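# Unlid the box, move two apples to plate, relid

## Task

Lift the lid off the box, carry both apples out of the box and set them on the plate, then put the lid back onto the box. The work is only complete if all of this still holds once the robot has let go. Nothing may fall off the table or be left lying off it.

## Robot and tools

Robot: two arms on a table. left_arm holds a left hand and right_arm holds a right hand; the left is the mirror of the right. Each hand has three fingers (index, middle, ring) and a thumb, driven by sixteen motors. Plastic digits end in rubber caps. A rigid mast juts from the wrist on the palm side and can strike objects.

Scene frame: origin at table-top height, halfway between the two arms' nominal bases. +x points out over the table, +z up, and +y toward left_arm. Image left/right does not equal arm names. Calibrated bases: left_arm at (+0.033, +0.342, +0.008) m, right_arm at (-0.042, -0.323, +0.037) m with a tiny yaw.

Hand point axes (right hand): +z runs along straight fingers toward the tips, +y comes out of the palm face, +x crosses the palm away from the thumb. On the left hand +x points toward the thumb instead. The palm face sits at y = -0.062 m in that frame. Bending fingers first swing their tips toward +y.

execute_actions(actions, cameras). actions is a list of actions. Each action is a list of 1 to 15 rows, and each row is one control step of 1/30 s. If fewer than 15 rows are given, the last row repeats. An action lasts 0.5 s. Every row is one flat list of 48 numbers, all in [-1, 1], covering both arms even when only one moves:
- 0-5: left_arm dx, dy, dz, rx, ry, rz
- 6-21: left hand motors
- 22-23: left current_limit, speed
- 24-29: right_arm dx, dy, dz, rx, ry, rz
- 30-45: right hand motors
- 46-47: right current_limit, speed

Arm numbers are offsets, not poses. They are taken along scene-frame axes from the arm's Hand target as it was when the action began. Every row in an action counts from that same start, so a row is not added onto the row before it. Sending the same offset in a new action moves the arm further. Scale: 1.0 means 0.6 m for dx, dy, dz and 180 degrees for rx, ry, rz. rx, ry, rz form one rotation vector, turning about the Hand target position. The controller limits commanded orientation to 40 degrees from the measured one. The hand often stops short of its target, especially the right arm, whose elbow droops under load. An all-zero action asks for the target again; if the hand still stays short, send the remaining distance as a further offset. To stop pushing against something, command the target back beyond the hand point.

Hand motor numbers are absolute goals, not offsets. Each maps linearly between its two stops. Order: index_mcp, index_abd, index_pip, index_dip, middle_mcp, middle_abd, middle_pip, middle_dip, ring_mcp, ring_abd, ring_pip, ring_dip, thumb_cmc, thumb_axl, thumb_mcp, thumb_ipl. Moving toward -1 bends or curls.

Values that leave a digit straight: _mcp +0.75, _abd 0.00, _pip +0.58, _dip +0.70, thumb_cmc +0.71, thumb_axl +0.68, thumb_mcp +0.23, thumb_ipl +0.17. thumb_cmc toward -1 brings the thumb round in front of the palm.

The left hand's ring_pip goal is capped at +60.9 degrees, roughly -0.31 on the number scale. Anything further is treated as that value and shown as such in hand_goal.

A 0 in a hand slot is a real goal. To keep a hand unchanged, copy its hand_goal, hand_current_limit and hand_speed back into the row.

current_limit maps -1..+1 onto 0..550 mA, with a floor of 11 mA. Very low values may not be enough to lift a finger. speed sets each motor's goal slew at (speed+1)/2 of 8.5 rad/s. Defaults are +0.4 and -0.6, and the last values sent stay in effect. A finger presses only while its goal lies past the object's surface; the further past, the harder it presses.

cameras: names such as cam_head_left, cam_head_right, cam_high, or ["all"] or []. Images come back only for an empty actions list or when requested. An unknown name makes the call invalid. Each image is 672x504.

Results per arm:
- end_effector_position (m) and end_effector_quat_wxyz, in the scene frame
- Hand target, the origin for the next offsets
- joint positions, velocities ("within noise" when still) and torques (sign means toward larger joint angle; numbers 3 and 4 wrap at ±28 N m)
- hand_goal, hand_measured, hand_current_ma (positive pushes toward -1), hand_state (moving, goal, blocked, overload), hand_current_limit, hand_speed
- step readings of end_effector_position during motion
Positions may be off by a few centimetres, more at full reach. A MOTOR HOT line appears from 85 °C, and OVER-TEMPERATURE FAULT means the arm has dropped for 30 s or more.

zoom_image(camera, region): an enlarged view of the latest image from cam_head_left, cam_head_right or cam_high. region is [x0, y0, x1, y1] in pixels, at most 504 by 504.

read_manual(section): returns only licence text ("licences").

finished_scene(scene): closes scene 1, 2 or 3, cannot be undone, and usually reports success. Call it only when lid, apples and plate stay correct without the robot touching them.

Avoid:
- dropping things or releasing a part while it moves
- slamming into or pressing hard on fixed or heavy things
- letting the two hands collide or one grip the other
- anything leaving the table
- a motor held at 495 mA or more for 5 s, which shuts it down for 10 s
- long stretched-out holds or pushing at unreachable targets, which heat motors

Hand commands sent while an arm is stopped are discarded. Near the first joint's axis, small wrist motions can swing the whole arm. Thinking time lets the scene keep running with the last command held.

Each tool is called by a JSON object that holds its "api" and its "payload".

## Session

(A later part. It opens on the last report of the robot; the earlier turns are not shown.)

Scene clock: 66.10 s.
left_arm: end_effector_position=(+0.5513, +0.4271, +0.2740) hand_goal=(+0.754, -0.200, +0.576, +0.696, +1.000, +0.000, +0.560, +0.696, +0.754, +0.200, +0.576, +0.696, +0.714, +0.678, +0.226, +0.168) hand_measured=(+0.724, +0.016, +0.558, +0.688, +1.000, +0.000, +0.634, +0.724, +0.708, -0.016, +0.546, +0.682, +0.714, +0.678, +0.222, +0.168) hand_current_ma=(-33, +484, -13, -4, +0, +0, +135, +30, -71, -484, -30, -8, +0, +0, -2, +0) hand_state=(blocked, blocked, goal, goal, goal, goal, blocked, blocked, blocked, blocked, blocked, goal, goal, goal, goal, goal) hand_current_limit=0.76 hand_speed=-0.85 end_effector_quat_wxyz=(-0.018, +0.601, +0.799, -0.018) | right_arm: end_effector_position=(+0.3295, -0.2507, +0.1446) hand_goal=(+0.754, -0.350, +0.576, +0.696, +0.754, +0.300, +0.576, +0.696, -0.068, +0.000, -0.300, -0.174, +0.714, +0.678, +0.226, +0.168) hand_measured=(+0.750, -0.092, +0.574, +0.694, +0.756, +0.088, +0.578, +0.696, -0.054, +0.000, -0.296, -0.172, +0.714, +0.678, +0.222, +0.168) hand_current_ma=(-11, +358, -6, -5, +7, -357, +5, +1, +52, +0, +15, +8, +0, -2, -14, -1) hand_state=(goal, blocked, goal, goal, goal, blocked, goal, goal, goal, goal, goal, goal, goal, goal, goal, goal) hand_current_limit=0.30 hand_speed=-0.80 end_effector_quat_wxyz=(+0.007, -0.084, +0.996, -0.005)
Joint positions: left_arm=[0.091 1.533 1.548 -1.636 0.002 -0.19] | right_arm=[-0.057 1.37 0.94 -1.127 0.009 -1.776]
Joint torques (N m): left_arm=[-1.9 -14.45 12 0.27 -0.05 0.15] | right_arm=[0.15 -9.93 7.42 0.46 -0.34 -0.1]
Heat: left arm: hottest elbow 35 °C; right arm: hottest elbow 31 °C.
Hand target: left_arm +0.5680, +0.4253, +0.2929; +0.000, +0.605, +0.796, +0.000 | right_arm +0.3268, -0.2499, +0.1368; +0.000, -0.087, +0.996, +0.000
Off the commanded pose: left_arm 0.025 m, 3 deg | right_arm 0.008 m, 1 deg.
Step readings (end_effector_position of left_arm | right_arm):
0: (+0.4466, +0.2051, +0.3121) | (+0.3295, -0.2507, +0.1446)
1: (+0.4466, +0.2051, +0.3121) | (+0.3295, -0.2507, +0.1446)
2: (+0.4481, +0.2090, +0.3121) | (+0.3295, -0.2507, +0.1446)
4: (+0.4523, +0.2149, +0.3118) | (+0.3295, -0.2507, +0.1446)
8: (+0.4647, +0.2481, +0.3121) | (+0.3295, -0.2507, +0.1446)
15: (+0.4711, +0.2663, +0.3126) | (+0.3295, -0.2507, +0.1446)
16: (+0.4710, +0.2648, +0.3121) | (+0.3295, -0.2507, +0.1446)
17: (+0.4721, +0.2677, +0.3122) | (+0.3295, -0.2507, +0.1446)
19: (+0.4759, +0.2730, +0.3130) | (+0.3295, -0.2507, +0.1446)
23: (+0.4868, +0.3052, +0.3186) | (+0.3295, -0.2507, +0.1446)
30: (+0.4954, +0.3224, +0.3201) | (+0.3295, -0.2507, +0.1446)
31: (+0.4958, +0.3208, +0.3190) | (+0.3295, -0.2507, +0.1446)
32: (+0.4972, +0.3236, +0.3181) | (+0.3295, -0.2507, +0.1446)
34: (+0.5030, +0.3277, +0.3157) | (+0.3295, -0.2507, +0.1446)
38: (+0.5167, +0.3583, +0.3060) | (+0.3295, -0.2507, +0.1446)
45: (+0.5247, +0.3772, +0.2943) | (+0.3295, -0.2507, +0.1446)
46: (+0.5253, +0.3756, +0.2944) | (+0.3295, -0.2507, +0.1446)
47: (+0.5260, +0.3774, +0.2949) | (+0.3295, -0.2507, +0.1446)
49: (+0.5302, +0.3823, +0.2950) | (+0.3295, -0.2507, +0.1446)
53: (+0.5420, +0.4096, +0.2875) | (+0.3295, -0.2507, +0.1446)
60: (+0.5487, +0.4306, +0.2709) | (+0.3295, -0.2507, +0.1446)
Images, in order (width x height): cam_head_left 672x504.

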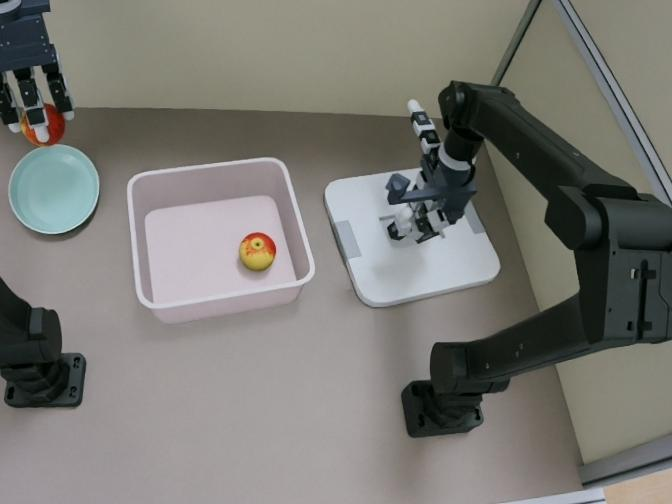

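{"api": "execute_actions", "payload": {"actions": [[[0,0,-0.06,0,0,0,0.754,-0.2,0.576,0.696,1,0,0.56,0.696,0.754,0.2,0.576,0.696,0.714,0.678,0.226,0.168,0.76,-0.85,0,0,0,0,0,0,0.754,-0.35,0.576,0.696,0.754,0.30,0.576,0.696,-0.068,0,-0.3,-0.174,0.714,0.678,0.226,0.168,0.3,-0.8]],[[0,0,-0.06,0,0,0,0.754,-0.2,0.576,0.696,1,0,0.56,0.696,0.754,0.2,0.576,0.696,0.714,0.678,0.226,0.168,0.76,-0.85,0,0,0,0,0,0,0.754,-0.35,0.576,0.696,0.754,0.30,0.576,0.696,-0.068,0,-0.3,-0.174,0.714,0.678,0.226,0.168,0.3,-0.8]],[[0,0,-0.045,0,0,0,0.754,-0.2,0.576,0.696,1,0,0.56,0.696,0.754,0.2,0.576,0.696,0.714,0.678,0.226,0.168,0.76,-0.85,0,0,0,0,0,0,0.754,-0.35,0.576,0.696,0.754,0.30,0.576,0.696,-0.068,0,-0.3,-0.174,0.714,0.678,0.226,0.168,0.3,-0.8]]], "cameras": ["cam_head_left"]}}

Scene clock: 68.50 s.
left_arm: end_effector_position=(+0.5608, +0.4279, +0.1958) hand_goal=(+0.754, -0.200, +0.576, +0.696, +1.000, +0.000, +0.560, +0.696, +0.754, +0.200, +0.576, +0.696, +0.714, +0.678, +0.226, +0.168) hand_measured=(+0.724, +0.016, +0.558, +0.688, +1.000, +0.000, +0.632, +0.726, +0.708, -0.016, +0.546, +0.682, +0.714, +0.678, +0.222, +0.168) hand_current_ma=(-33, +484, -13, -4, +0, +0, +133, +31, -71, -484, -30, -8, +0, +0, -2, +0) hand_state=(blocked, blocked, goal, goal, goal, goal, blocked, blocked, blocked, blocked, blocked, goal, goal, goal, goal, goal) hand_current_limit=0.76 hand_speed=-0.85 end_effector_quat_wxyz=(-0.002, +0.601, +0.799, -0.004) | right_arm: end_effector_position=(+0.3295, -0.2507, +0.1446) hand_goal=(+0.754, -0.350, +0.576, +0.696, +0.754, +0.300, +0.576, +0.696, -0.068, +0.000, -0.300, -0.174, +0.714, +0.678, +0.226, +0.168) hand_measured=(+0.750, -0.092, +0.574, +0.694, +0.756, +0.088, +0.578, +0.696, -0.054, +0.000, -0.296, -0.172, +0.714, +0.678, +0.222, +0.168) hand_current_ma=(-11, +358, -6, -5, +7, -357, +5, +1, +52, +0, +15, +8, +0, -2, -14, -1) hand_state=(goal, blocked, goal, goal, goal, blocked, goal, goal, goal, goal, goal, goal, goal, goal, goal, goal) hand_current_limit=0.30 hand_speed=-0.80 end_effector_quat_wxyz=(+0.007, -0.084, +0.996, -0.005)
Joint positions: left_arm=[0.091 1.549 1.353 -1.383 0.002 -0.189] | right_arm=[-0.057 1.37 0.94 -1.127 0.009 -1.776]
Joint torques (N m): left_arm=[-1.85 -14.04 8.75 0.49 -0.04 0.15] | right_arm=[0.15 -9.88 7.45 0.47 -0.34 -0.1]
Heat: left arm: hottest elbow 35 °C; right arm: hottest elbow 31 °C.
Hand target: left_arm +0.5680, +0.4253, +0.1939; +0.000, +0.605, +0.796, +0.000 | right_arm +0.3268, -0.2499, +0.1368; +0.000, -0.087, +0.996, +0.000
Off the commanded pose: left_arm 0.008 m, 1 deg | right_arm 0.008 m, 1 deg.
Step readings (end_effector_position of left_arm | right_arm):
0: (+0.5513, +0.4271, +0.2740) | (+0.3295, -0.2507, +0.1446)
1: (+0.5513, +0.4271, +0.2740) | (+0.3295, -0.2507, +0.1446)
2: (+0.5525, +0.4272, +0.2743) | (+0.3295, -0.2507, +0.1446)
4: (+0.5578, +0.4277, +0.2733) | (+0.3295, -0.2507, +0.1446)
8: (+0.5627, +0.4280, +0.2642) | (+0.3295, -0.2507, +0.1446)
15: (+0.5597, +0.4278, +0.2572) | (+0.3295, -0.2507, +0.1446)
16: (+0.5602, +0.4278, +0.2571) | (+0.3295, -0.2507, +0.1446)
17: (+0.5607, +0.4279, +0.2552) | (+0.3295, -0.2507, +0.1446)
19: (+0.5629, +0.4281, +0.2477) | (+0.3295, -0.2507, +0.1446)
23: (+0.5585, +0.4277, +0.2267) | (+0.3295, -0.2507, +0.1446)
30: (+0.5594, +0.4277, +0.2195) | (+0.3295, -0.2507, +0.1446)
31: (+0.5596, +0.4278, +0.2195) | (+0.3295, -0.2507, +0.1446)
32: (+0.5601, +0.4278, +0.2184) | (+0.3295, -0.2507, +0.1446)
34: (+0.5618, +0.4280, +0.2141) | (+0.3295, -0.2507, +0.1446)
38: (+0.5595, +0.4278, +0.2012) | (+0.3295, -0.2507, +0.1446)
45: (+0.5596, +0.4278, +0.1955) | (+0.3295, -0.2507, +0.1446)
Images, in order (width x height): cam_head_left 672x504.

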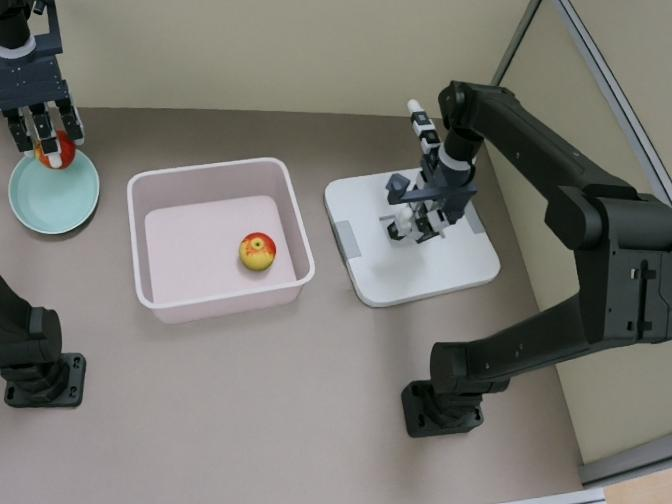

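{"api": "execute_actions", "payload": {"actions": [[[0,0,-0.025,0,0,0,0.754,-0.2,0.576,0.696,1,0,0.56,0.696,0.754,0.2,0.576,0.696,0.714,0.678,0.226,0.168,0.76,-0.85,0,0,0,0,0,0,0.754,-0.35,0.576,0.696,0.754,0.30,0.576,0.696,-0.068,0,-0.3,-0.174,0.714,0.678,0.226,0.168,0.3,-0.8]],[[0,0,-0.025,0,0,0,0.754,-0.2,0.576,0.696,1,0,0.56,0.696,0.754,0.2,0.576,0.696,0.714,0.678,0.226,0.168,0.76,-0.85,0,0,0,0,0,0,0.754,-0.35,0.576,0.696,0.754,0.30,0.576,0.696,-0.068,0,-0.3,-0.174,0.714,0.678,0.226,0.168,0.3,-0.8]]], "cameras": ["cam_head_left"]}}

{"api": "zoom_image", "payload": {"camera": "cam_head_left", "region": [0, 90, 180, 240]}}

Scene clock: 70.03 s.
left_arm: end_effector_position=(+0.5614, +0.4282, +0.1745) hand_goal=(+0.754, -0.200, +0.576, +0.696, +1.000, +0.000, +0.560, +0.696, +0.754, +0.200, +0.576, +0.696, +0.714, +0.678, +0.226, +0.168) hand_measured=(+0.724, +0.016, +0.558, +0.688, +1.000, +0.000, +0.632, +0.726, +0.708, -0.016, +0.546, +0.682, +0.714, +0.678, +0.222, +0.168) hand_current_ma=(-34, +484, -13, -4, +0, +0, +133, +31, -71, -484, -31, -8, +0, +0, -2, +0) hand_state=(blocked, blocked, goal, goal, goal, goal, blocked, blocked, blocked, blocked, blocked, goal, goal, goal, goal, goal) hand_current_limit=0.76 hand_speed=-0.85 end_effector_quat_wxyz=(+0.001, +0.600, +0.800, -0.001) | right_arm: end_effector_position=(+0.3295, -0.2507, +0.1446) hand_goal=(+0.754, -0.350, +0.576, +0.696, +0.754, +0.300, +0.576, +0.696, -0.068, +0.000, -0.300, -0.174, +0.714, +0.678, +0.226, +0.168) hand_measured=(+0.750, -0.092, +0.574, +0.694, +0.756, +0.088, +0.578, +0.696, -0.054, +0.000, -0.296, -0.172, +0.714, +0.678, +0.222, +0.168) hand_current_ma=(-11, +358, -6, -5, +7, -357, +5, +1, +52, +0, +15, +8, +0, -2, -14, -1) hand_state=(goal, blocked, goal, goal, goal, blocked, goal, goal, goal, goal, goal, goal, goal, goal, goal, goal) hand_current_limit=0.30 hand_speed=-0.80 end_effector_quat_wxyz=(+0.007, -0.084, +0.996, -0.005)
Joint positions: left_arm=[0.091 1.558 1.304 -1.316 0.002 -0.192] | right_arm=[-0.057 1.37 0.94 -1.127 0.009 -1.776]
Joint torques (N m): left_arm=[-1.9 -13.22 7.79 0.84 -0.01 0.15] | right_arm=[0.09 -9.88 7.45 0.49 -0.34 -0.1]
Heat: left arm: hottest elbow 35 °C; right arm: hottest elbow 31 °C.
Hand target: left_arm +0.5680, +0.4253, +0.1639; +0.000, +0.605, +0.796, +0.000 | right_arm +0.3268, -0.2499, +0.1368; +0.000, -0.087, +0.996, +0.000
Off the commanded pose: left_arm 0.013 m, 1 deg | right_arm 0.008 m, 1 deg.
Step readings (end_effector_position of left_arm | right_arm):
0: (+0.5608, +0.4279, +0.1958) | (+0.3295, -0.2507, +0.1446)
1: (+0.5608, +0.4279, +0.1958) | (+0.3295, -0.2507, +0.1446)
2: (+0.5610, +0.4279, +0.1954) | (+0.3295, -0.2507, +0.1446)
4: (+0.5616, +0.4279, +0.1933) | (+0.3295, -0.2507, +0.1446)
8: (+0.5603, +0.4278, +0.1861) | (+0.3295, -0.2507, +0.1446)
15: (+0.5604, +0.4278, +0.1824) | (+0.3295, -0.2507, +0.1446)
16: (+0.5604, +0.4278, +0.1824) | (+0.3295, -0.2507, +0.1446)
17: (+0.5609, +0.4279, +0.1819) | (+0.3295, -0.2507, +0.1446)
19: (+0.5617, +0.4280, +0.1797) | (+0.3295, -0.2507, +0.1446)
23: (+0.5615, +0.4279, +0.1745) | (+0.3295, -0.2507, +0.1446)
30: (+0.5614, +0.4282, +0.1745) | (+0.3295, -0.2507, +0.1446)
Images, in order (width x height): cam_head_left 672x504.

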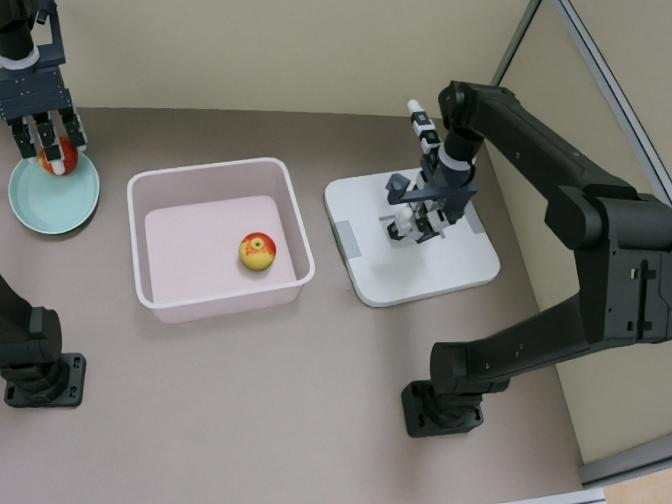

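Scaled by 2.800 from the camera's 672x504 image, which has a finer 960x720 frame.

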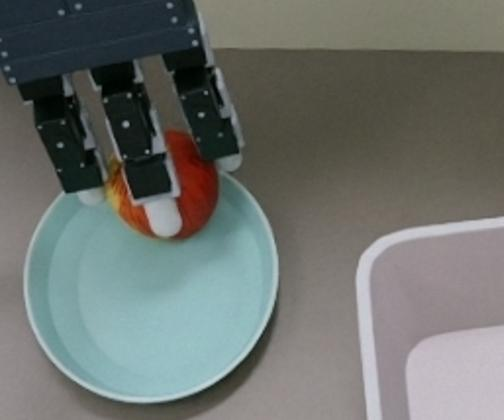

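{"api": "execute_actions", "payload": {"actions": [[[0,0,0.008,0,0,0,0.754,-0.02,0.576,0.696,1,0,0.62,0.696,0.754,0.02,0.576,0.696,0.714,0.678,0.226,0.168,0.3,-0.9,0,0,0,0,0,0,0.754,-0.35,0.576,0.696,0.754,0.30,0.576,0.696,-0.068,0,-0.3,-0.174,0.714,0.678,0.226,0.168,0.3,-0.8]],[[0,0,0,0,0,0,0.754,0.05,0.576,0.696,1,0,0.68,0.696,0.754,-0.05,0.576,0.696,0.714,0.678,0.226,0.168,0.3,-0.92,0,0,0,0,0,0,0.754,-0.35,0.576,0.696,0.754,0.30,0.576,0.696,-0.068,0,-0.3,-0.174,0.714,0.678,0.226,0.168,0.3,-0.8]],[[0,0,0,0,0,0,0.754,0.15,0.576,0.696,1,0,0.78,0.696,0.754,-0.15,0.576,0.696,0.714,0.678,0.226,0.168,0.3,-0.92,0,0,0,0,0,0,0.754,-0.35,0.576,0.696,0.754,0.30,0.576,0.696,-0.068,0,-0.3,-0.174,0.714,0.678,0.226,0.168,0.3,-0.8]]], "cameras": ["cam_head_left"]}}

{"api": "zoom_image", "payload": {"camera": "cam_head_left", "region": [0, 90, 180, 240]}}

Scene clock: 72.50 s.
left_arm: end_effector_position=(+0.5619, +0.4280, +0.1746) hand_goal=(+0.754, +0.150, +0.576, +0.696, +1.000, +0.000, +0.780, +0.696, +0.754, -0.150, +0.576, +0.696, +0.714, +0.678, +0.226, +0.168) hand_measured=(+0.748, +0.146, +0.572, +0.694, +0.998, +0.002, +0.774, +0.700, +0.748, -0.146, +0.572, +0.692, +0.714, +0.678, +0.222, +0.168) hand_current_ma=(-2, -1, -1, -1, -1, +0, -3, +1, -2, +1, -1, -1, +0, +0, -2, +0) hand_state=(goal, goal, goal, goal, goal, goal, goal, goal, goal, goal, goal, goal, goal, goal, goal, goal) hand_current_limit=0.30 hand_speed=-0.92 end_effector_quat_wxyz=(+0.002, +0.601, +0.799, +0.000) | right_arm: end_effector_position=(+0.3295, -0.2507, +0.1446) hand_goal=(+0.754, -0.350, +0.576, +0.696, +0.754, +0.300, +0.576, +0.696, -0.068, +0.000, -0.300, -0.174, +0.714, +0.678, +0.226, +0.168) hand_measured=(+0.750, -0.092, +0.574, +0.694, +0.756, +0.088, +0.578, +0.696, -0.054, +0.000, -0.296, -0.172, +0.714, +0.678, +0.222, +0.168) hand_current_ma=(-11, +358, -6, -5, +7, -357, +5, +1, +52, +0, +15, +8, +0, -2, -14, -1) hand_state=(goal, blocked, goal, goal, goal, blocked, goal, goal, goal, goal, goal, goal, goal, goal, goal, goal) hand_current_limit=0.30 hand_speed=-0.80 end_effector_quat_wxyz=(+0.007, -0.084, +0.996, -0.005)
Joint positions: left_arm=[0.091 1.558 1.304 -1.314 0.002 -0.189] | right_arm=[-0.057 1.37 0.94 -1.127 0.009 -1.776]
Joint torques (N m): left_arm=[-1.85 -13.51 8.53 0.38 -0.05 0.14] | right_arm=[0.09 -9.93 7.45 0.46 -0.34 -0.1]
Heat: left arm: hottest elbow 35 °C; right arm: hottest elbow 31 °C.
Hand target: left_arm +0.5680, +0.4253, +0.1687; +0.000, +0.605, +0.796, +0.000 | right_arm +0.3268, -0.2499, +0.1368; +0.000, -0.087, +0.996, +0.000
Off the commanded pose: left_arm 0.009 m, 1 deg | right_arm 0.008 m, 1 deg.
Step readings (end_effector_position of left_arm | right_arm):
0: (+0.5614, +0.4282, +0.1745) | (+0.3295, -0.2507, +0.1446)
1: (+0.5614, +0.4282, +0.1745) | (+0.3295, -0.2507, +0.1446)
2: (+0.5614, +0.4282, +0.1745) | (+0.3295, -0.2507, +0.1446)
4: (+0.5618, +0.4282, +0.1746) | (+0.3295, -0.2507, +0.1446)
8: (+0.5619, +0.4282, +0.1746) | (+0.3295, -0.2507, +0.1446)
15: (+0.5619, +0.4282, +0.1746) | (+0.3295, -0.2507, +0.1446)
16: (+0.5619, +0.4282, +0.1746) | (+0.3295, -0.2507, +0.1446)
17: (+0.5619, +0.4282, +0.1746) | (+0.3295, -0.2507, +0.1446)
19: (+0.5619, +0.4282, +0.1746) | (+0.3295, -0.2507, +0.1446)
23: (+0.5619, +0.4280, +0.1746) | (+0.3295, -0.2507, +0.1446)
30: (+0.5619, +0.4280, +0.1746) | (+0.3295, -0.2507, +0.1446)
31: (+0.5619, +0.4280, +0.1746) | (+0.3295, -0.2507, +0.1446)
32: (+0.5619, +0.4280, +0.1746) | (+0.3295, -0.2507, +0.1446)
34: (+0.5619, +0.4280, +0.1746) | (+0.3295, -0.2507, +0.1446)
38: (+0.5619, +0.4280, +0.1746) | (+0.3295, -0.2507, +0.1446)
45: (+0.5619, +0.4280, +0.1746) | (+0.3295, -0.2507, +0.1446)
Images, in order (width x height): cam_head_left 672x504.

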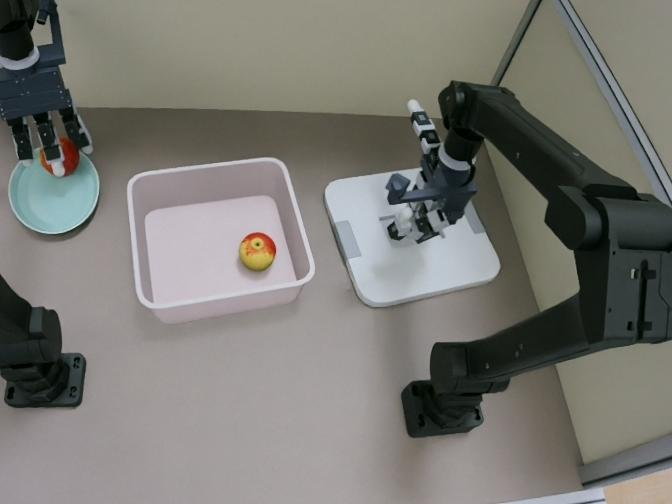

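Scaled by 2.800 from the camera's 672x504 image, which has a finer 960x720 frame.

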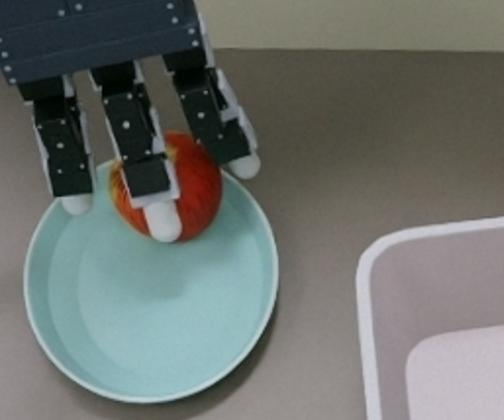

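{"api": "execute_actions", "payload": {"actions": [[[0,0,0.05,0,0,0,0.754,0.18,0.576,0.696,1,0,0.88,0.696,0.754,-0.18,0.576,0.696,0.714,0.678,0.226,0.168,0.3,-0.8,0,0,0,0,0,0,0.754,-0.35,0.576,0.696,0.754,0.30,0.576,0.696,-0.068,0,-0.3,-0.174,0.714,0.678,0.226,0.168,0.3,-0.8]],[[0,0,0.1,0,0,0,0.754,0.18,0.576,0.696,1,0,0.88,0.696,0.754,-0.18,0.576,0.696,0.714,0.678,0.226,0.168,0.3,-0.8,0,0,0,0,0,0,0.754,-0.35,0.576,0.696,0.754,0.30,0.576,0.696,-0.068,0,-0.3,-0.174,0.714,0.678,0.226,0.168,0.3,-0.8]],[[-0.03,-0.06,0.05,0,0,-0.03,0.754,0.18,0.576,0.696,1,0,0.88,0.696,0.754,-0.18,0.576,0.696,0.714,0.678,0.226,0.168,0.3,-0.8,0,0,0,0,0,0,0.754,-0.35,0.576,0.696,0.754,0.30,0.576,0.696,-0.068,0,-0.3,-0.174,0.714,0.678,0.226,0.168,0.3,-0.8]],[[-0.05,-0.12,0,0,0,-0.05,0.754,0.18,0.576,0.696,1,0,0.88,0.696,0.754,-0.18,0.576,0.696,0.714,0.678,0.226,0.168,0.3,-0.8,0,0,0,0,0,0,0.754,-0.35,0.576,0.696,0.754,0.30,0.576,0.696,-0.068,0,-0.3,-0.174,0.714,0.678,0.226,0.168,0.3,-0.8]],[[-0.05,-0.12,0,0,0,-0.05,0.754,0.18,0.576,0.696,1,0,0.88,0.696,0.754,-0.18,0.576,0.696,0.714,0.678,0.226,0.168,0.3,-0.8,0,0,0,0,0,0,0.754,-0.35,0.576,0.696,0.754,0.30,0.576,0.696,-0.068,0,-0.3,-0.174,0.714,0.678,0.226,0.168,0.3,-0.8]]], "cameras": ["cam_head_left"]}}

Scene clock: 75.87 s.
left_arm: end_effector_position=(+0.4905, +0.2419, +0.2849) hand_goal=(+0.754, +0.180, +0.576, +0.696, +1.000, +0.000, +0.880, +0.696, +0.754, -0.180, +0.576, +0.696, +0.714, +0.678, +0.226, +0.168) hand_measured=(+0.752, +0.178, +0.574, +0.694, +0.994, +0.002, +0.874, +0.698, +0.752, -0.178, +0.574, +0.692, +0.714, +0.678, +0.222, +0.168) hand_current_ma=(-1, +0, -1, -1, -2, +0, -2, +1, -1, +0, -1, -1, +0, +0, -2, +0) hand_state=(goal, goal, goal, goal, goal, goal, goal, goal, goal, goal, goal, goal, goal, goal, goal, goal) hand_current_limit=0.30 hand_speed=-0.80 end_effector_quat_wxyz=(-0.001, +0.758, +0.652, -0.005) | right_arm: end_effector_position=(+0.3295, -0.2507, +0.1446) hand_goal=(+0.754, -0.350, +0.576, +0.696, +0.754, +0.300, +0.576, +0.696, -0.068, +0.000, -0.300, -0.174, +0.714, +0.678, +0.226, +0.168) hand_measured=(+0.750, -0.092, +0.574, +0.694, +0.756, +0.088, +0.578, +0.696, -0.054, +0.000, -0.296, -0.172, +0.714, +0.678, +0.222, +0.168) hand_current_ma=(-11, +358, -6, -5, +7, -357, +5, +1, +52, +0, +15, +8, +0, -2, -14, -1) hand_state=(goal, blocked, goal, goal, goal, blocked, goal, goal, goal, goal, goal, goal, goal, goal, goal, goal) hand_current_limit=0.30 hand_speed=-0.80 end_effector_quat_wxyz=(+0.007, -0.084, +0.996, -0.005)
Joint positions: left_arm=[-0.285 1.353 1.38 -1.606 0.007 -0.134] | right_arm=[-0.057 1.37 0.94 -1.127 0.009 -1.776]
Joint torques (N m): left_arm=[-1.26 -12.51 8.39 -0.03 -0.19 0.02] | right_arm=[0.15 -9.93 7.45 0.47 -0.34 -0.1]
Heat: left arm: hottest elbow 35 °C; right arm: hottest elbow 31 °C.
Hand target: left_arm +0.4900, +0.2452, +0.2888; +0.000, +0.754, +0.657, +0.000 | right_arm +0.3268, -0.2499, +0.1368; +0.000, -0.087, +0.996, +0.000
Off the commanded pose: left_arm 0.005 m, 1 deg | right_arm 0.008 m, 1 deg.
Step readings (end_effector_position of left_arm | right_arm):
0: (+0.5619, +0.4280, +0.1746) | (+0.3295, -0.2507, +0.1446)
1: (+0.5619, +0.4280, +0.1746) | (+0.3295, -0.2507, +0.1446)
2: (+0.5615, +0.4279, +0.1745) | (+0.3295, -0.2507, +0.1446)
4: (+0.5597, +0.4278, +0.1746) | (+0.3295, -0.2507, +0.1446)
8: (+0.5544, +0.4274, +0.1778) | (+0.3295, -0.2507, +0.1446)
15: (+0.5562, +0.4275, +0.1826) | (+0.3295, -0.2507, +0.1446)
16: (+0.5566, +0.4275, +0.1831) | (+0.3295, -0.2507, +0.1446)
17: (+0.5562, +0.4275, +0.1849) | (+0.3295, -0.2507, +0.1446)
19: (+0.5540, +0.4273, +0.1939) | (+0.3295, -0.2507, +0.1446)
23: (+0.5575, +0.4276, +0.2247) | (+0.3295, -0.2507, +0.1446)
30: (+0.5619, +0.4280, +0.2491) | (+0.3295, -0.2507, +0.1446)
31: (+0.5604, +0.4276, +0.2487) | (+0.3295, -0.2507, +0.1446)
32: (+0.5590, +0.4263, +0.2482) | (+0.3295, -0.2507, +0.1446)
34: (+0.5551, +0.4225, +0.2492) | (+0.3295, -0.2507, +0.1446)
38: (+0.5474, +0.4019, +0.2575) | (+0.3295, -0.2507, +0.1446)
45: (+0.5414, +0.3901, +0.2717) | (+0.3295, -0.2507, +0.1446)
46: (+0.5416, +0.3896, +0.2721) | (+0.3295, -0.2507, +0.1446)
47: (+0.5417, +0.3852, +0.2727) | (+0.3295, -0.2507, +0.1446)
49: (+0.5393, +0.3770, +0.2736) | (+0.3295, -0.2507, +0.1446)
53: (+0.5258, +0.3387, +0.2785) | (+0.3295, -0.2507, +0.1446)
60: (+0.5200, +0.3143, +0.2894) | (+0.3295, -0.2507, +0.1446)
61: (+0.5198, +0.3142, +0.2891) | (+0.3295, -0.2507, +0.1446)
62: (+0.5186, +0.3104, +0.2877) | (+0.3295, -0.2507, +0.1446)
64: (+0.5127, +0.3027, +0.2841) | (+0.3295, -0.2507, +0.1446)
68: (+0.4969, +0.2648, +0.2799) | (+0.3295, -0.2507, +0.1446)
75: (+0.4905, +0.2419, +0.2849) | (+0.3295, -0.2507, +0.1446)
Images, in order (width x height): cam_head_left 672x504.

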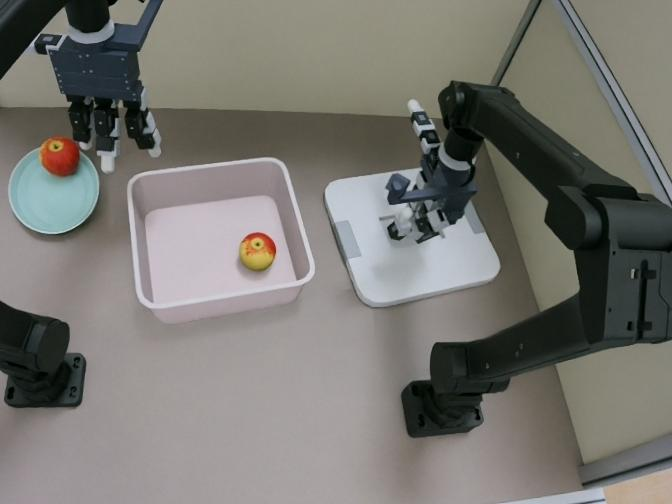

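{"api": "execute_actions", "payload": {"actions": [[[-0.046,-0.11,0,0,0,-0.051,0.754,0.18,0.576,0.696,1,0,0.9,0.696,0.754,-0.16,0.576,0.696,0.714,0.678,0.226,0.168,0.3,-0.8,0,0,0,0,0,0,0.754,-0.35,0.576,0.696,0.754,0.30,0.576,0.696,-0.068,0,-0.3,-0.174,0.714,0.678,0.226,0.168,0.3,-0.8]],[[-0.046,-0.12,0,0,0,-0.051,0.754,0.18,0.576,0.696,1,0,0.9,0.696,0.754,-0.16,0.576,0.696,0.714,0.678,0.226,0.168,0.3,-0.8,0,0,0,0,0,0,0.754,-0.35,0.576,0.696,0.754,0.30,0.576,0.696,-0.068,0,-0.3,-0.174,0.714,0.678,0.226,0.168,0.3,-0.8]],[[-0.06,-0.12,0,0,0,-0.051,0.754,0.18,0.576,0.696,1,0,0.9,0.696,0.754,-0.16,0.576,0.696,0.714,0.678,0.226,0.168,0.3,-0.8,0,0,0,0,0,0,0.754,-0.35,0.576,0.696,0.754,0.30,0.576,0.696,-0.068,0,-0.3,-0.174,0.714,0.678,0.226,0.168,0.3,-0.8]],[[-0.06,-0.12,0,0,0,-0.05,0.754,0.18,0.576,0.696,1,0,0.9,0.696,0.754,-0.16,0.576,0.696,0.714,0.678,0.226,0.168,0.3,-0.8,0,0,0,0,0,0,0.754,-0.35,0.576,0.696,0.754,0.30,0.576,0.696,-0.068,0,-0.3,-0.174,0.714,0.678,0.226,0.168,0.3,-0.8]],[[-0.015,-0.04,-0.06,0,0,0,0.754,0.18,0.576,0.696,1,0,0.9,0.696,0.754,-0.16,0.576,0.696,0.714,0.678,0.226,0.168,0.3,-0.8,0,0,0,0,0,0,0.754,-0.35,0.576,0.696,0.754,0.30,0.576,0.696,-0.068,0,-0.3,-0.174,0.714,0.678,0.226,0.168,0.3,-0.8]]], "cameras": ["cam_head_left"]}}

{"api": "zoom_image", "payload": {"camera": "cam_head_left", "region": [170, 150, 350, 300]}}

Scene clock: 79.50 s.
left_arm: end_effector_position=(+0.3520, -0.0540, +0.2607) hand_goal=(+0.754, +0.180, +0.576, +0.696, +1.000, +0.000, +0.900, +0.696, +0.754, -0.160, +0.576, +0.696, +0.714, +0.678, +0.226, +0.168) hand_measured=(+0.752, +0.180, +0.574, +0.694, +0.994, +0.002, +0.894, +0.698, +0.752, -0.160, +0.574, +0.692, +0.714, +0.678, +0.222, +0.168) hand_current_ma=(+0, +0, -1, -1, -2, +0, -3, +1, -1, +0, -1, -1, +0, +0, -2, +0) hand_state=(goal, goal, goal, goal, goal, goal, goal, goal, goal, goal, goal, goal, goal, goal, goal, goal) hand_current_limit=0.30 hand_speed=-0.80 end_effector_quat_wxyz=(+0.002, +0.923, +0.384, -0.002) | right_arm: end_effector_position=(+0.3295, -0.2507, +0.1446) hand_goal=(+0.754, -0.350, +0.576, +0.696, +0.754, +0.300, +0.576, +0.696, -0.068, +0.000, -0.300, -0.174, +0.714, +0.678, +0.226, +0.168) hand_measured=(+0.750, -0.092, +0.574, +0.694, +0.756, +0.088, +0.578, +0.696, -0.054, +0.000, -0.296, -0.172, +0.714, +0.678, +0.222, +0.168) hand_current_ma=(-11, +358, -6, -5, +7, -357, +5, +1, +52, +0, +15, +8, +0, -2, -14, -1) hand_state=(goal, blocked, goal, goal, goal, blocked, goal, goal, goal, goal, goal, goal, goal, goal, goal, goal) hand_current_limit=0.30 hand_speed=-0.80 end_effector_quat_wxyz=(+0.007, -0.084, +0.996, -0.005)
Joint positions: left_arm=[-0.965 1.454 1.417 -1.53 0.006 -0.183] | right_arm=[-0.057 1.37 0.94 -1.127 0.009 -1.776]
Joint torques (N m): left_arm=[-2.02 -11.93 8.36 0.64 -0.14 -0.03] | right_arm=[0.09 -9.88 7.46 0.47 -0.33 -0.1]
Heat: left arm: hottest elbow 35 °C; right arm: hottest elbow 31 °C.
Hand target: left_arm +0.3539, -0.0607, +0.2527; +0.000, +0.922, +0.387, +0.000 | right_arm +0.3268, -0.2499, +0.1368; +0.000, -0.087, +0.996, +0.000
Off the commanded pose: left_arm 0.011 m, 1 deg | right_arm 0.008 m, 1 deg.
Step readings (end_effector_position of left_arm | right_arm):
0: (+0.4905, +0.2419, +0.2849) | (+0.3295, -0.2507, +0.1446)
1: (+0.4905, +0.2417, +0.2849) | (+0.3295, -0.2507, +0.1446)
2: (+0.4892, +0.2376, +0.2845) | (+0.3295, -0.2507, +0.1446)
4: (+0.4853, +0.2314, +0.2837) | (+0.3295, -0.2507, +0.1446)
8: (+0.4700, +0.1953, +0.2830) | (+0.3295, -0.2507, +0.1446)
15: (+0.4629, +0.1765, +0.2841) | (+0.3295, -0.2507, +0.1446)
16: (+0.4628, +0.1764, +0.2841) | (+0.3295, -0.2507, +0.1446)
17: (+0.4610, +0.1718, +0.2841) | (+0.3295, -0.2507, +0.1446)
19: (+0.4578, +0.1640, +0.2847) | (+0.3295, -0.2507, +0.1446)
23: (+0.4391, +0.1245, +0.2843) | (+0.3295, -0.2507, +0.1446)
30: (+0.4288, +0.1064, +0.2841) | (+0.3295, -0.2507, +0.1446)
31: (+0.4287, +0.1063, +0.2841) | (+0.3295, -0.2507, +0.1446)
32: (+0.4264, +0.1024, +0.2841) | (+0.3295, -0.2507, +0.1446)
34: (+0.4218, +0.0952, +0.2847) | (+0.3295, -0.2507, +0.1446)
38: (+0.3963, +0.0588, +0.2838) | (+0.3295, -0.2507, +0.1446)
45: (+0.3853, +0.0407, +0.2797) | (+0.3295, -0.2507, +0.1446)
46: (+0.3856, +0.0405, +0.2794) | (+0.3295, -0.2507, +0.1446)
47: (+0.3836, +0.0365, +0.2794) | (+0.3295, -0.2507, +0.1446)
49: (+0.3817, +0.0280, +0.2813) | (+0.3295, -0.2507, +0.1446)
53: (+0.3599, -0.0104, +0.2827) | (+0.3295, -0.2507, +0.1446)
60: (+0.3497, -0.0292, +0.2792) | (+0.3295, -0.2507, +0.1446)
61: (+0.3498, -0.0293, +0.2790) | (+0.3295, -0.2507, +0.1446)
62: (+0.3504, -0.0299, +0.2789) | (+0.3295, -0.2507, +0.1446)
64: (+0.3508, -0.0360, +0.2783) | (+0.3295, -0.2507, +0.1446)
68: (+0.3534, -0.0485, +0.2720) | (+0.3295, -0.2507, +0.1446)
75: (+0.3516, -0.0539, +0.2606) | (+0.3295, -0.2507, +0.1446)
Images, in order (width x height): cam_head_left 672x504.

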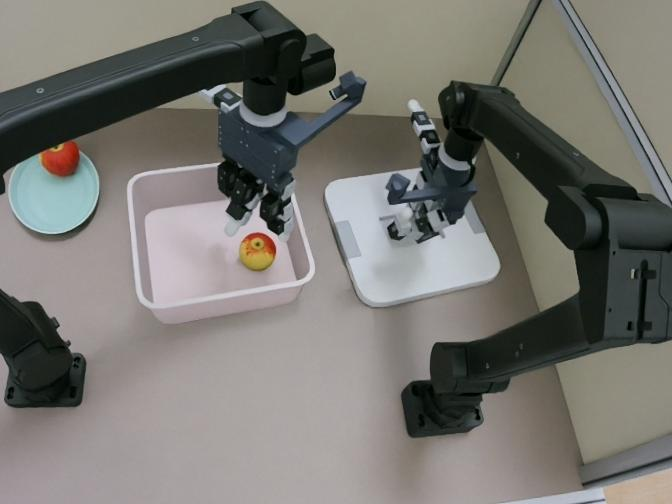

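Scaled by 2.800 from the camera's 672x504 image, which has a finer 960x720 frame.

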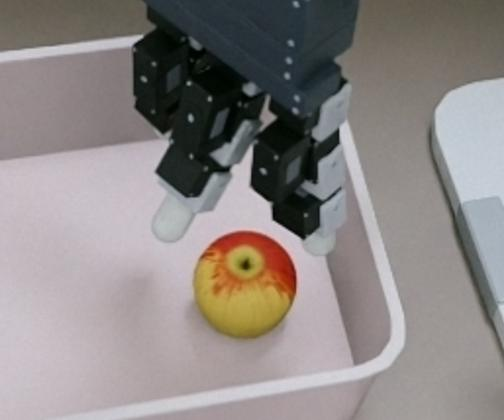

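{"api": "execute_actions", "payload": {"actions": [[[0,0,-0.06,0,0,0,0.754,0.18,0.576,0.696,1,0,0.9,0.696,0.754,-0.16,0.576,0.696,0.714,0.678,0.226,0.168,0.3,-0.8,0,0,0,0,0,0,0.754,-0.35,0.576,0.696,0.754,0.30,0.576,0.696,-0.068,0,-0.3,-0.174,0.714,0.678,0.226,0.168,0.3,-0.8]],[[0,0,-0.06,0,0,0,0.754,0.18,0.576,0.696,1,0,0.9,0.696,0.754,-0.16,0.576,0.696,0.714,0.678,0.226,0.168,0.3,-0.8,0,0,0,0,0,0,0.754,-0.35,0.576,0.696,0.754,0.30,0.576,0.696,-0.068,0,-0.3,-0.174,0.714,0.678,0.226,0.168,0.3,-0.8]]], "cameras": ["cam_head_left"]}}

{"api": "zoom_image", "payload": {"camera": "cam_head_left", "region": [170, 150, 350, 300]}}

Scene clock: 81.23 s.
left_arm: end_effector_position=(+0.3526, -0.0547, +0.1884) hand_goal=(+0.754, +0.180, +0.576, +0.696, +1.000, +0.000, +0.900, +0.696, +0.754, -0.160, +0.576, +0.696, +0.714, +0.678, +0.226, +0.168) hand_measured=(+0.752, +0.180, +0.574, +0.694, +0.994, +0.002, +0.894, +0.698, +0.752, -0.160, +0.574, +0.692, +0.714, +0.678, +0.222, +0.168) hand_current_ma=(+0, +0, -1, -1, -2, +0, -2, +1, -1, +0, -1, -1, +0, +0, -2, +0) hand_state=(goal, goal, goal, goal, goal, goal, goal, goal, goal, goal, goal, goal, goal, goal, goal, goal) hand_current_limit=0.30 hand_speed=-0.80 end_effector_quat_wxyz=(+0.001, +0.923, +0.385, -0.003) | right_arm: end_effector_position=(+0.3295, -0.2507, +0.1446) hand_goal=(+0.754, -0.350, +0.576, +0.696, +0.754, +0.300, +0.576, +0.696, -0.068, +0.000, -0.300, -0.174, +0.714, +0.678, +0.226, +0.168) hand_measured=(+0.750, -0.092, +0.574, +0.694, +0.756, +0.088, +0.578, +0.696, -0.054, +0.000, -0.296, -0.172, +0.714, +0.678, +0.222, +0.168) hand_current_ma=(-11, +358, -6, -5, +7, -357, +5, +1, +52, +0, +15, +8, +0, -2, -14, -1) hand_state=(goal, blocked, goal, goal, goal, blocked, goal, goal, goal, goal, goal, goal, goal, goal, goal, goal) hand_current_limit=0.30 hand_speed=-0.80 end_effector_quat_wxyz=(+0.007, -0.084, +0.996, -0.005)
Joint positions: left_arm=[-0.965 1.483 1.257 -1.343 0.006 -0.184] | right_arm=[-0.057 1.37 0.94 -1.127 0.009 -1.776]
Joint torques (N m): left_arm=[-2.02 -12.04 8.17 0.64 -0.14 -0.02] | right_arm=[0.15 -9.99 7.45 0.47 -0.33 -0.11]
Heat: left arm: hottest elbow 35 °C; right arm: hottest elbow 31 °C.
Hand target: left_arm +0.3539, -0.0607, +0.1807; +0.000, +0.922, +0.387, +0.000 | right_arm +0.3268, -0.2499, +0.1368; +0.000, -0.087, +0.996, +0.000
Off the commanded pose: left_arm 0.010 m, 0 deg | right_arm 0.008 m, 1 deg.
Step readings (end_effector_position of left_arm | right_arm):
0: (+0.3520, -0.0539, +0.2607) | (+0.3295, -0.2507, +0.1446)
1: (+0.3519, -0.0537, +0.2604) | (+0.3295, -0.2507, +0.1446)
2: (+0.3525, -0.0545, +0.2588) | (+0.3295, -0.2507, +0.1446)
4: (+0.3533, -0.0557, +0.2513) | (+0.3295, -0.2507, +0.1446)
8: (+0.3509, -0.0522, +0.2303) | (+0.3295, -0.2507, +0.1446)
15: (+0.3521, -0.0540, +0.2241) | (+0.3295, -0.2507, +0.1446)
16: (+0.3522, -0.0541, +0.2239) | (+0.3295, -0.2507, +0.1446)
17: (+0.3528, -0.0550, +0.2227) | (+0.3295, -0.2507, +0.1446)
19: (+0.3538, -0.0565, +0.2162) | (+0.3295, -0.2507, +0.1446)
23: (+0.3513, -0.0528, +0.1967) | (+0.3295, -0.2507, +0.1446)
30: (+0.3524, -0.0544, +0.1883) | (+0.3295, -0.2507, +0.1446)
Images, in order (width x height): cam_head_left 672x504.

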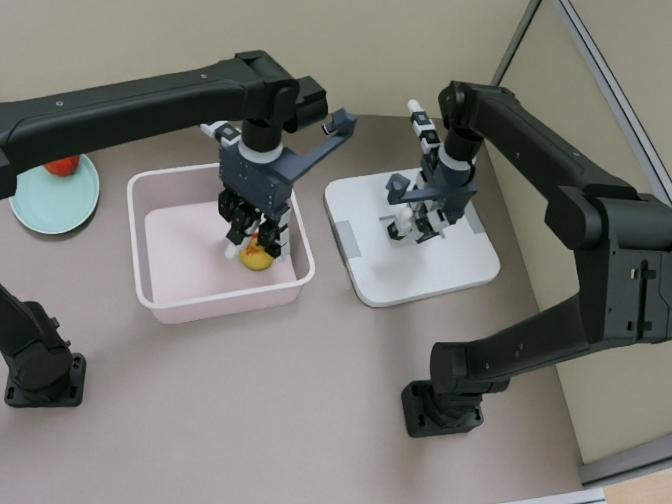

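Scaled by 2.800 from the camera's 672x504 image, which has a finer 960x720 frame.

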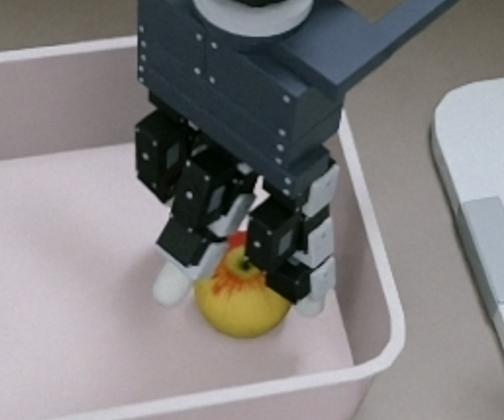

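{"api": "execute_actions", "payload": {"actions": [[[0,0,-0.048,0,0,0,0.754,0.18,0.576,0.696,1,0,0.9,0.696,0.754,-0.16,0.576,0.696,0.714,0.678,0.226,0.168,0.3,-0.8,0,0,0,0,0,0,0.754,-0.35,0.576,0.696,0.754,0.30,0.576,0.696,-0.068,0,-0.3,-0.174,0.714,0.678,0.226,0.168,0.3,-0.8]]], "cameras": ["cam_head_left"]}}

{"api": "zoom_image", "payload": {"camera": "cam_head_left", "region": [170, 150, 350, 300]}}

Scene clock: 82.33 s.
left_arm: end_effector_position=(+0.3531, -0.0554, +0.1606) hand_goal=(+0.754, +0.180, +0.576, +0.696, +1.000, +0.000, +0.900, +0.696, +0.754, -0.160, +0.576, +0.696, +0.714, +0.678, +0.226, +0.168) hand_measured=(+0.752, +0.180, +0.574, +0.694, +0.994, +0.002, +0.894, +0.698, +0.752, -0.160, +0.574, +0.692, +0.714, +0.678, +0.222, +0.168) hand_current_ma=(+0, +0, -1, -1, -2, +0, -2, +1, -1, +0, -1, -1, +0, +0, -2, +0) hand_state=(goal, goal, goal, goal, goal, goal, goal, goal, goal, goal, goal, goal, goal, goal, goal, goal) hand_current_limit=0.30 hand_speed=-0.80 end_effector_quat_wxyz=(+0.003, +0.923, +0.385, -0.002) | right_arm: end_effector_position=(+0.3295, -0.2507, +0.1446) hand_goal=(+0.754, -0.350, +0.576, +0.696, +0.754, +0.300, +0.576, +0.696, -0.068, +0.000, -0.300, -0.174, +0.714, +0.678, +0.226, +0.168) hand_measured=(+0.750, -0.092, +0.574, +0.694, +0.756, +0.088, +0.578, +0.696, -0.054, +0.000, -0.296, -0.172, +0.714, +0.678, +0.222, +0.168) hand_current_ma=(-11, +358, -6, -5, +7, -357, +5, +1, +52, +0, +15, +8, +0, -2, -14, -1) hand_state=(goal, blocked, goal, goal, goal, blocked, goal, goal, goal, goal, goal, goal, goal, goal, goal, goal) hand_current_limit=0.30 hand_speed=-0.80 end_effector_quat_wxyz=(+0.007, -0.084, +0.996, -0.005)
Joint positions: left_arm=[-0.965 1.502 1.202 -1.267 0.006 -0.184] | right_arm=[-0.057 1.37 0.94 -1.127 0.009 -1.776]
Joint torques (N m): left_arm=[-2.02 -12.04 7.95 0.64 -0.15 -0.02] | right_arm=[0.09 -9.93 7.46 0.49 -0.34 -0.1]
Heat: left arm: hottest elbow 35 °C; right arm: hottest elbow 31 °C.
Hand target: left_arm +0.3538, -0.0607, +0.1518; +0.000, +0.922, +0.387, +0.000 | right_arm +0.3268, -0.2499, +0.1368; +0.000, -0.087, +0.996, +0.000
Off the commanded pose: left_arm 0.010 m, 0 deg | right_arm 0.008 m, 1 deg.
Step readings (end_effector_position of left_arm | right_arm):
0: (+0.3526, -0.0547, +0.1884) | (+0.3295, -0.2507, +0.1446)
1: (+0.3527, -0.0549, +0.1883) | (+0.3295, -0.2507, +0.1446)
2: (+0.3532, -0.0555, +0.1874) | (+0.3295, -0.2507, +0.1446)
4: (+0.3540, -0.0567, +0.1834) | (+0.3295, -0.2507, +0.1446)
8: (+0.3523, -0.0543, +0.1685) | (+0.3295, -0.2507, +0.1446)
15: (+0.3529, -0.0551, +0.1604) | (+0.3295, -0.2507, +0.1446)
Images, in order (width x height): cam_head_left 672x504.

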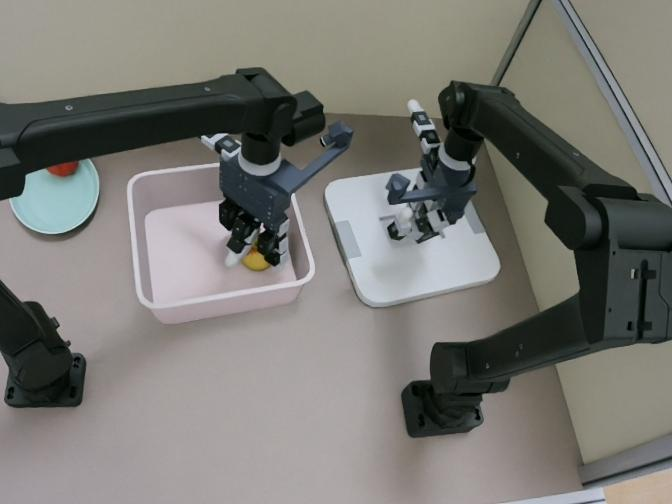

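Scaled by 2.800 from the camera's 672x504 image, which has a finer 960x720 frame.

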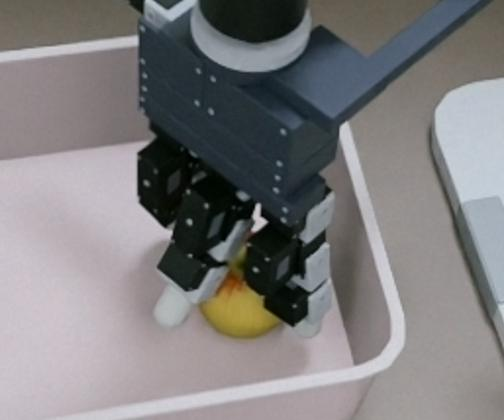

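{"api": "execute_actions", "payload": {"actions": [[[0,0,0,0,0,0,0.754,0,0.576,0.696,1,0,0.86,0.696,0.754,0,0.576,0.696,0.714,0.678,0.226,0.168,0.2,-0.9,0,0,0,0,0,0,0.754,-0.35,0.576,0.696,0.754,0.30,0.576,0.696,-0.068,0,-0.3,-0.174,0.714,0.678,0.226,0.168,0.3,-0.8]],[[0,0,0,0,0,0,0.754,-0.2,0.576,0.696,1,0,0.66,0.696,0.754,0.2,0.576,0.696,0.714,0.678,0.226,0.168,0.72,-0.85,0,0,0,0,0,0,0.754,-0.35,0.576,0.696,0.754,0.30,0.576,0.696,-0.068,0,-0.3,-0.174,0.714,0.678,0.226,0.168,0.3,-0.8]],[[0,0,0.045,0,0,0,0.754,-0.2,0.576,0.696,1,0,0.62,0.696,0.754,0.2,0.576,0.696,0.714,0.678,0.226,0.168,0.76,-0.85,0,0,0,0,0,0,0.754,-0.35,0.576,0.696,0.754,0.30,0.576,0.696,-0.068,0,-0.3,-0.174,0.714,0.678,0.226,0.168,0.3,-0.8]]], "cameras": ["cam_head_left"]}}

{"api": "zoom_image", "payload": {"camera": "cam_head_left", "region": [170, 150, 350, 300]}}

Scene clock: 84.63 s.
left_arm: end_effector_position=(+0.3466, -0.0461, +0.1583) hand_goal=(+0.754, -0.200, +0.576, +0.696, +1.000, +0.000, +0.620, +0.696, +0.754, +0.200, +0.576, +0.696, +0.714, +0.678, +0.226, +0.168) hand_measured=(+0.738, -0.030, +0.568, +0.694, +1.000, +0.000, +0.664, +0.706, +0.732, +0.022, +0.564, +0.694, +0.714, +0.678, +0.222, +0.168) hand_current_ma=(-12, +433, -3, +0, +0, +0, +57, +5, -20, -465, -7, -1, +0, +0, -2, +0) hand_state=(goal, blocked, goal, goal, goal, goal, blocked, goal, blocked, blocked, goal, goal, goal, goal, goal, goal) hand_current_limit=0.76 hand_speed=-0.85 end_effector_quat_wxyz=(-0.020, +0.923, +0.385, -0.007) | right_arm: end_effector_position=(+0.3295, -0.2507, +0.1446) hand_goal=(+0.754, -0.350, +0.576, +0.696, +0.754, +0.300, +0.576, +0.696, -0.068, +0.000, -0.300, -0.174, +0.714, +0.678, +0.226, +0.168) hand_measured=(+0.750, -0.092, +0.574, +0.694, +0.756, +0.088, +0.578, +0.696, -0.054, +0.000, -0.296, -0.172, +0.714, +0.678, +0.222, +0.168) hand_current_ma=(-11, +358, -6, -5, +7, -357, +5, +1, +52, +0, +15, +8, +0, -2, -14, -1) hand_state=(goal, blocked, goal, goal, goal, blocked, goal, goal, goal, goal, goal, goal, goal, goal, goal, goal) hand_current_limit=0.30 hand_speed=-0.80 end_effector_quat_wxyz=(+0.007, -0.084, +0.996, -0.005)
Joint positions: left_arm=[-0.965 1.502 1.206 -1.317 0.006 -0.184] | right_arm=[-0.057 1.37 0.94 -1.127 0.009 -1.776]
Joint torques (N m): left_arm=[-2.02 -13.92 11.48 -0.23 -0.13 -0.02] | right_arm=[0.15 -9.88 7.45 0.49 -0.34 -0.1]
Heat: left arm: hottest elbow 35 °C; right arm: hottest elbow 31 °C.
Hand target: left_arm +0.3539, -0.0607, +0.1788; +0.000, +0.922, +0.387, +0.000 | right_arm +0.3268, -0.2499, +0.1368; +0.000, -0.087, +0.996, +0.000
Off the commanded pose: left_arm 0.026 m, 2 deg | right_arm 0.008 m, 1 deg.
Step readings (end_effector_position of left_arm | right_arm):
0: (+0.3531, -0.0554, +0.1606) | (+0.3295, -0.2507, +0.1446)
1: (+0.3531, -0.0554, +0.1606) | (+0.3295, -0.2507, +0.1446)
2: (+0.3531, -0.0554, +0.1606) | (+0.3295, -0.2507, +0.1446)
4: (+0.3531, -0.0554, +0.1606) | (+0.3295, -0.2507, +0.1446)
8: (+0.3531, -0.0554, +0.1606) | (+0.3295, -0.2507, +0.1446)
15: (+0.3531, -0.0554, +0.1606) | (+0.3295, -0.2507, +0.1446)
16: (+0.3531, -0.0554, +0.1606) | (+0.3295, -0.2507, +0.1446)
17: (+0.3531, -0.0554, +0.1606) | (+0.3295, -0.2507, +0.1446)
19: (+0.3531, -0.0554, +0.1606) | (+0.3295, -0.2507, +0.1446)
23: (+0.3531, -0.0554, +0.1606) | (+0.3295, -0.2507, +0.1446)
30: (+0.3531, -0.0554, +0.1606) | (+0.3295, -0.2507, +0.1446)
31: (+0.3531, -0.0554, +0.1606) | (+0.3295, -0.2507, +0.1446)
32: (+0.3527, -0.0548, +0.1603) | (+0.3295, -0.2507, +0.1446)
34: (+0.3518, -0.0536, +0.1602) | (+0.3295, -0.2507, +0.1446)
38: (+0.3503, -0.0514, +0.1602) | (+0.3295, -0.2507, +0.1446)
45: (+0.3466, -0.0461, +0.1583) | (+0.3295, -0.2507, +0.1446)
Images, in order (width x height): cam_head_left 672x504.

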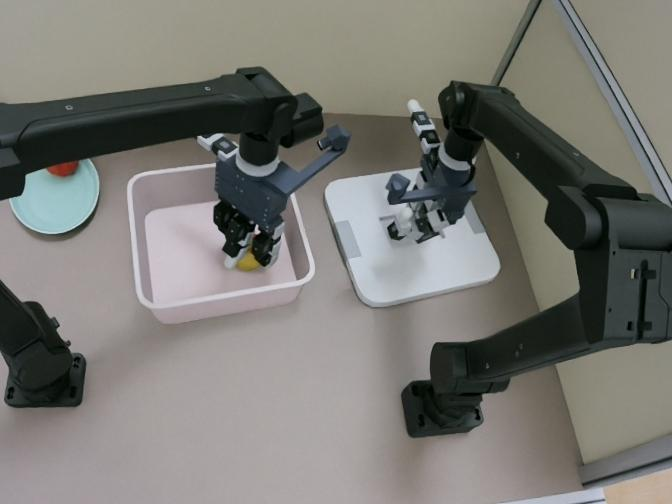

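Scaled by 2.800 from the camera's 672x504 image, which has a finer 960x720 frame.

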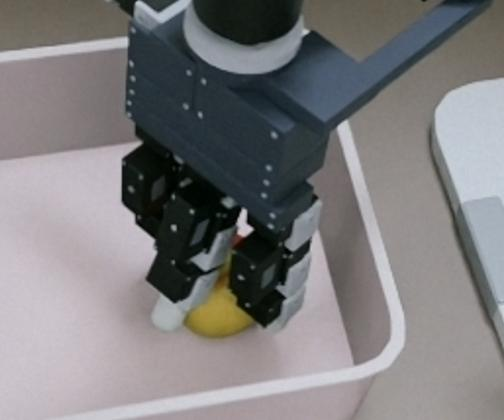

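{"api": "execute_actions", "payload": {"actions": [[[0,0,0.04,0,0,0,0.754,-0.2,0.576,0.696,1,0,0.59,0.696,0.754,0.2,0.576,0.696,0.714,0.678,0.226,0.168,0.76,-0.85,0,0,0,0,0,0,0.754,-0.35,0.576,0.696,0.754,0.30,0.576,0.696,-0.068,0,-0.3,-0.174,0.714,0.678,0.226,0.168,0.3,-0.8]],[[0,0,0.05,0,0,0,0.754,-0.2,0.576,0.696,1,0,0.57,0.696,0.754,0.2,0.576,0.696,0.714,0.678,0.226,0.168,0.76,-0.85,0,0,0,0,0,0,0.754,-0.35,0.576,0.696,0.754,0.30,0.576,0.696,-0.068,0,-0.3,-0.174,0.714,0.678,0.226,0.168,0.3,-0.8]]], "cameras": ["cam_head_left"]}}

{"api": "zoom_image", "payload": {"camera": "cam_head_left", "region": [170, 150, 350, 300]}}

Scene clock: 86.30 s.
left_arm: end_effector_position=(+0.3508, -0.0521, +0.2084) hand_goal=(+0.754, -0.200, +0.576, +0.696, +1.000, +0.000, +0.570, +0.696, +0.754, +0.200, +0.576, +0.696, +0.714, +0.678, +0.226, +0.168) hand_measured=(+0.730, -0.030, +0.564, +0.694, +1.000, +0.000, +0.636, +0.710, +0.726, +0.022, +0.560, +0.692, +0.714, +0.678, +0.222, +0.168) hand_current_ma=(-23, +433, -7, -1, +0, +0, +113, +9, -32, -463, -12, -2, +0, +0, -2, +0) hand_state=(blocked, blocked, goal, goal, goal, goal, blocked, goal, blocked, blocked, goal, goal, goal, goal, goal, goal) hand_current_limit=0.76 hand_speed=-0.85 end_effector_quat_wxyz=(-0.019, +0.923, +0.385, -0.007) | right_arm: end_effector_position=(+0.3295, -0.2507, +0.1446) hand_goal=(+0.754, -0.350, +0.576, +0.696, +0.754, +0.300, +0.576, +0.696, -0.068, +0.000, -0.300, -0.174, +0.714, +0.678, +0.226, +0.168) hand_measured=(+0.750, -0.092, +0.574, +0.694, +0.756, +0.088, +0.578, +0.696, -0.054, +0.000, -0.296, -0.172, +0.714, +0.678, +0.222, +0.168) hand_current_ma=(-11, +358, -6, -5, +7, -357, +5, +1, +52, +0, +15, +8, +0, -2, -14, -1) hand_state=(goal, blocked, goal, goal, goal, blocked, goal, goal, goal, goal, goal, goal, goal, goal, goal, goal) hand_current_limit=0.30 hand_speed=-0.80 end_effector_quat_wxyz=(+0.007, -0.084, +0.996, -0.005)
Joint positions: left_arm=[-0.965 1.489 1.325 -1.446 0.006 -0.184] | right_arm=[-0.057 1.37 0.94 -1.127 0.009 -1.776]
Joint torques (N m): left_arm=[-1.96 -15.09 11.52 -0.27 -0.13 -0.02] | right_arm=[0.15 -9.93 7.46 0.47 -0.34 -0.1]
Heat: left arm: hottest elbow 36 °C; right arm: hottest elbow 31 °C.
Hand target: left_arm +0.3539, -0.0607, +0.2329; +0.000, +0.922, +0.387, +0.000 | right_arm +0.3268, -0.2499, +0.1368; +0.000, -0.087, +0.996, +0.000
Off the commanded pose: left_arm 0.026 m, 2 deg | right_arm 0.008 m, 1 deg.
Step readings (end_effector_position of left_arm | right_arm):
0: (+0.3466, -0.0461, +0.1583) | (+0.3295, -0.2507, +0.1446)
1: (+0.3468, -0.0463, +0.1586) | (+0.3295, -0.2507, +0.1446)
2: (+0.3468, -0.0464, +0.1594) | (+0.3295, -0.2507, +0.1446)
4: (+0.3471, -0.0468, +0.1629) | (+0.3295, -0.2507, +0.1446)
8: (+0.3491, -0.0497, +0.1736) | (+0.3295, -0.2507, +0.1446)
15: (+0.3503, -0.0514, +0.1779) | (+0.3295, -0.2507, +0.1446)
16: (+0.3501, -0.0511, +0.1777) | (+0.3295, -0.2507, +0.1446)
17: (+0.3497, -0.0505, +0.1787) | (+0.3295, -0.2507, +0.1446)
19: (+0.3485, -0.0488, +0.1824) | (+0.3295, -0.2507, +0.1446)
23: (+0.3483, -0.0485, +0.1966) | (+0.3295, -0.2507, +0.1446)
30: (+0.3512, -0.0527, +0.2087) | (+0.3295, -0.2507, +0.1446)
Images, in order (width x height): cam_head_left 672x504.

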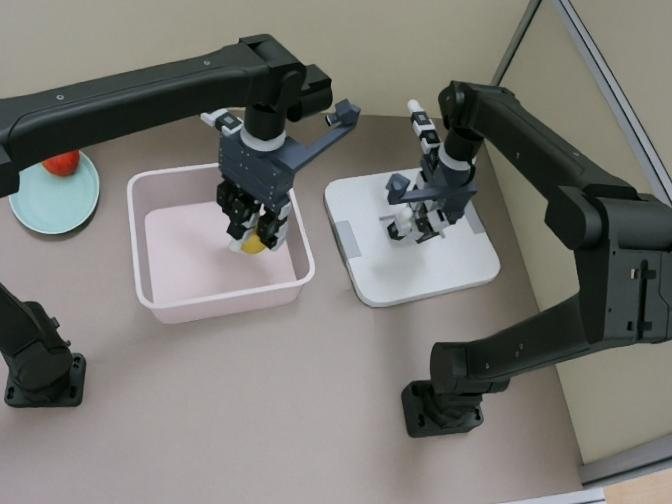

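Scaled by 2.800 from the camera's 672x504 image, which has a finer 960x720 frame.

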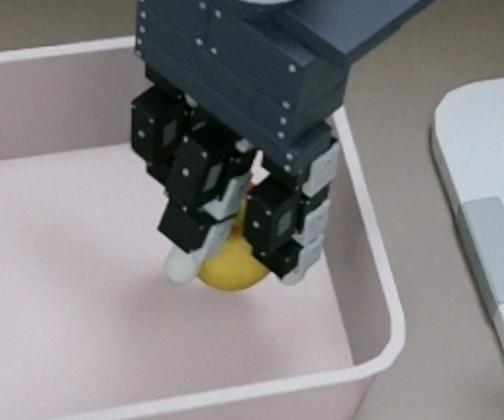

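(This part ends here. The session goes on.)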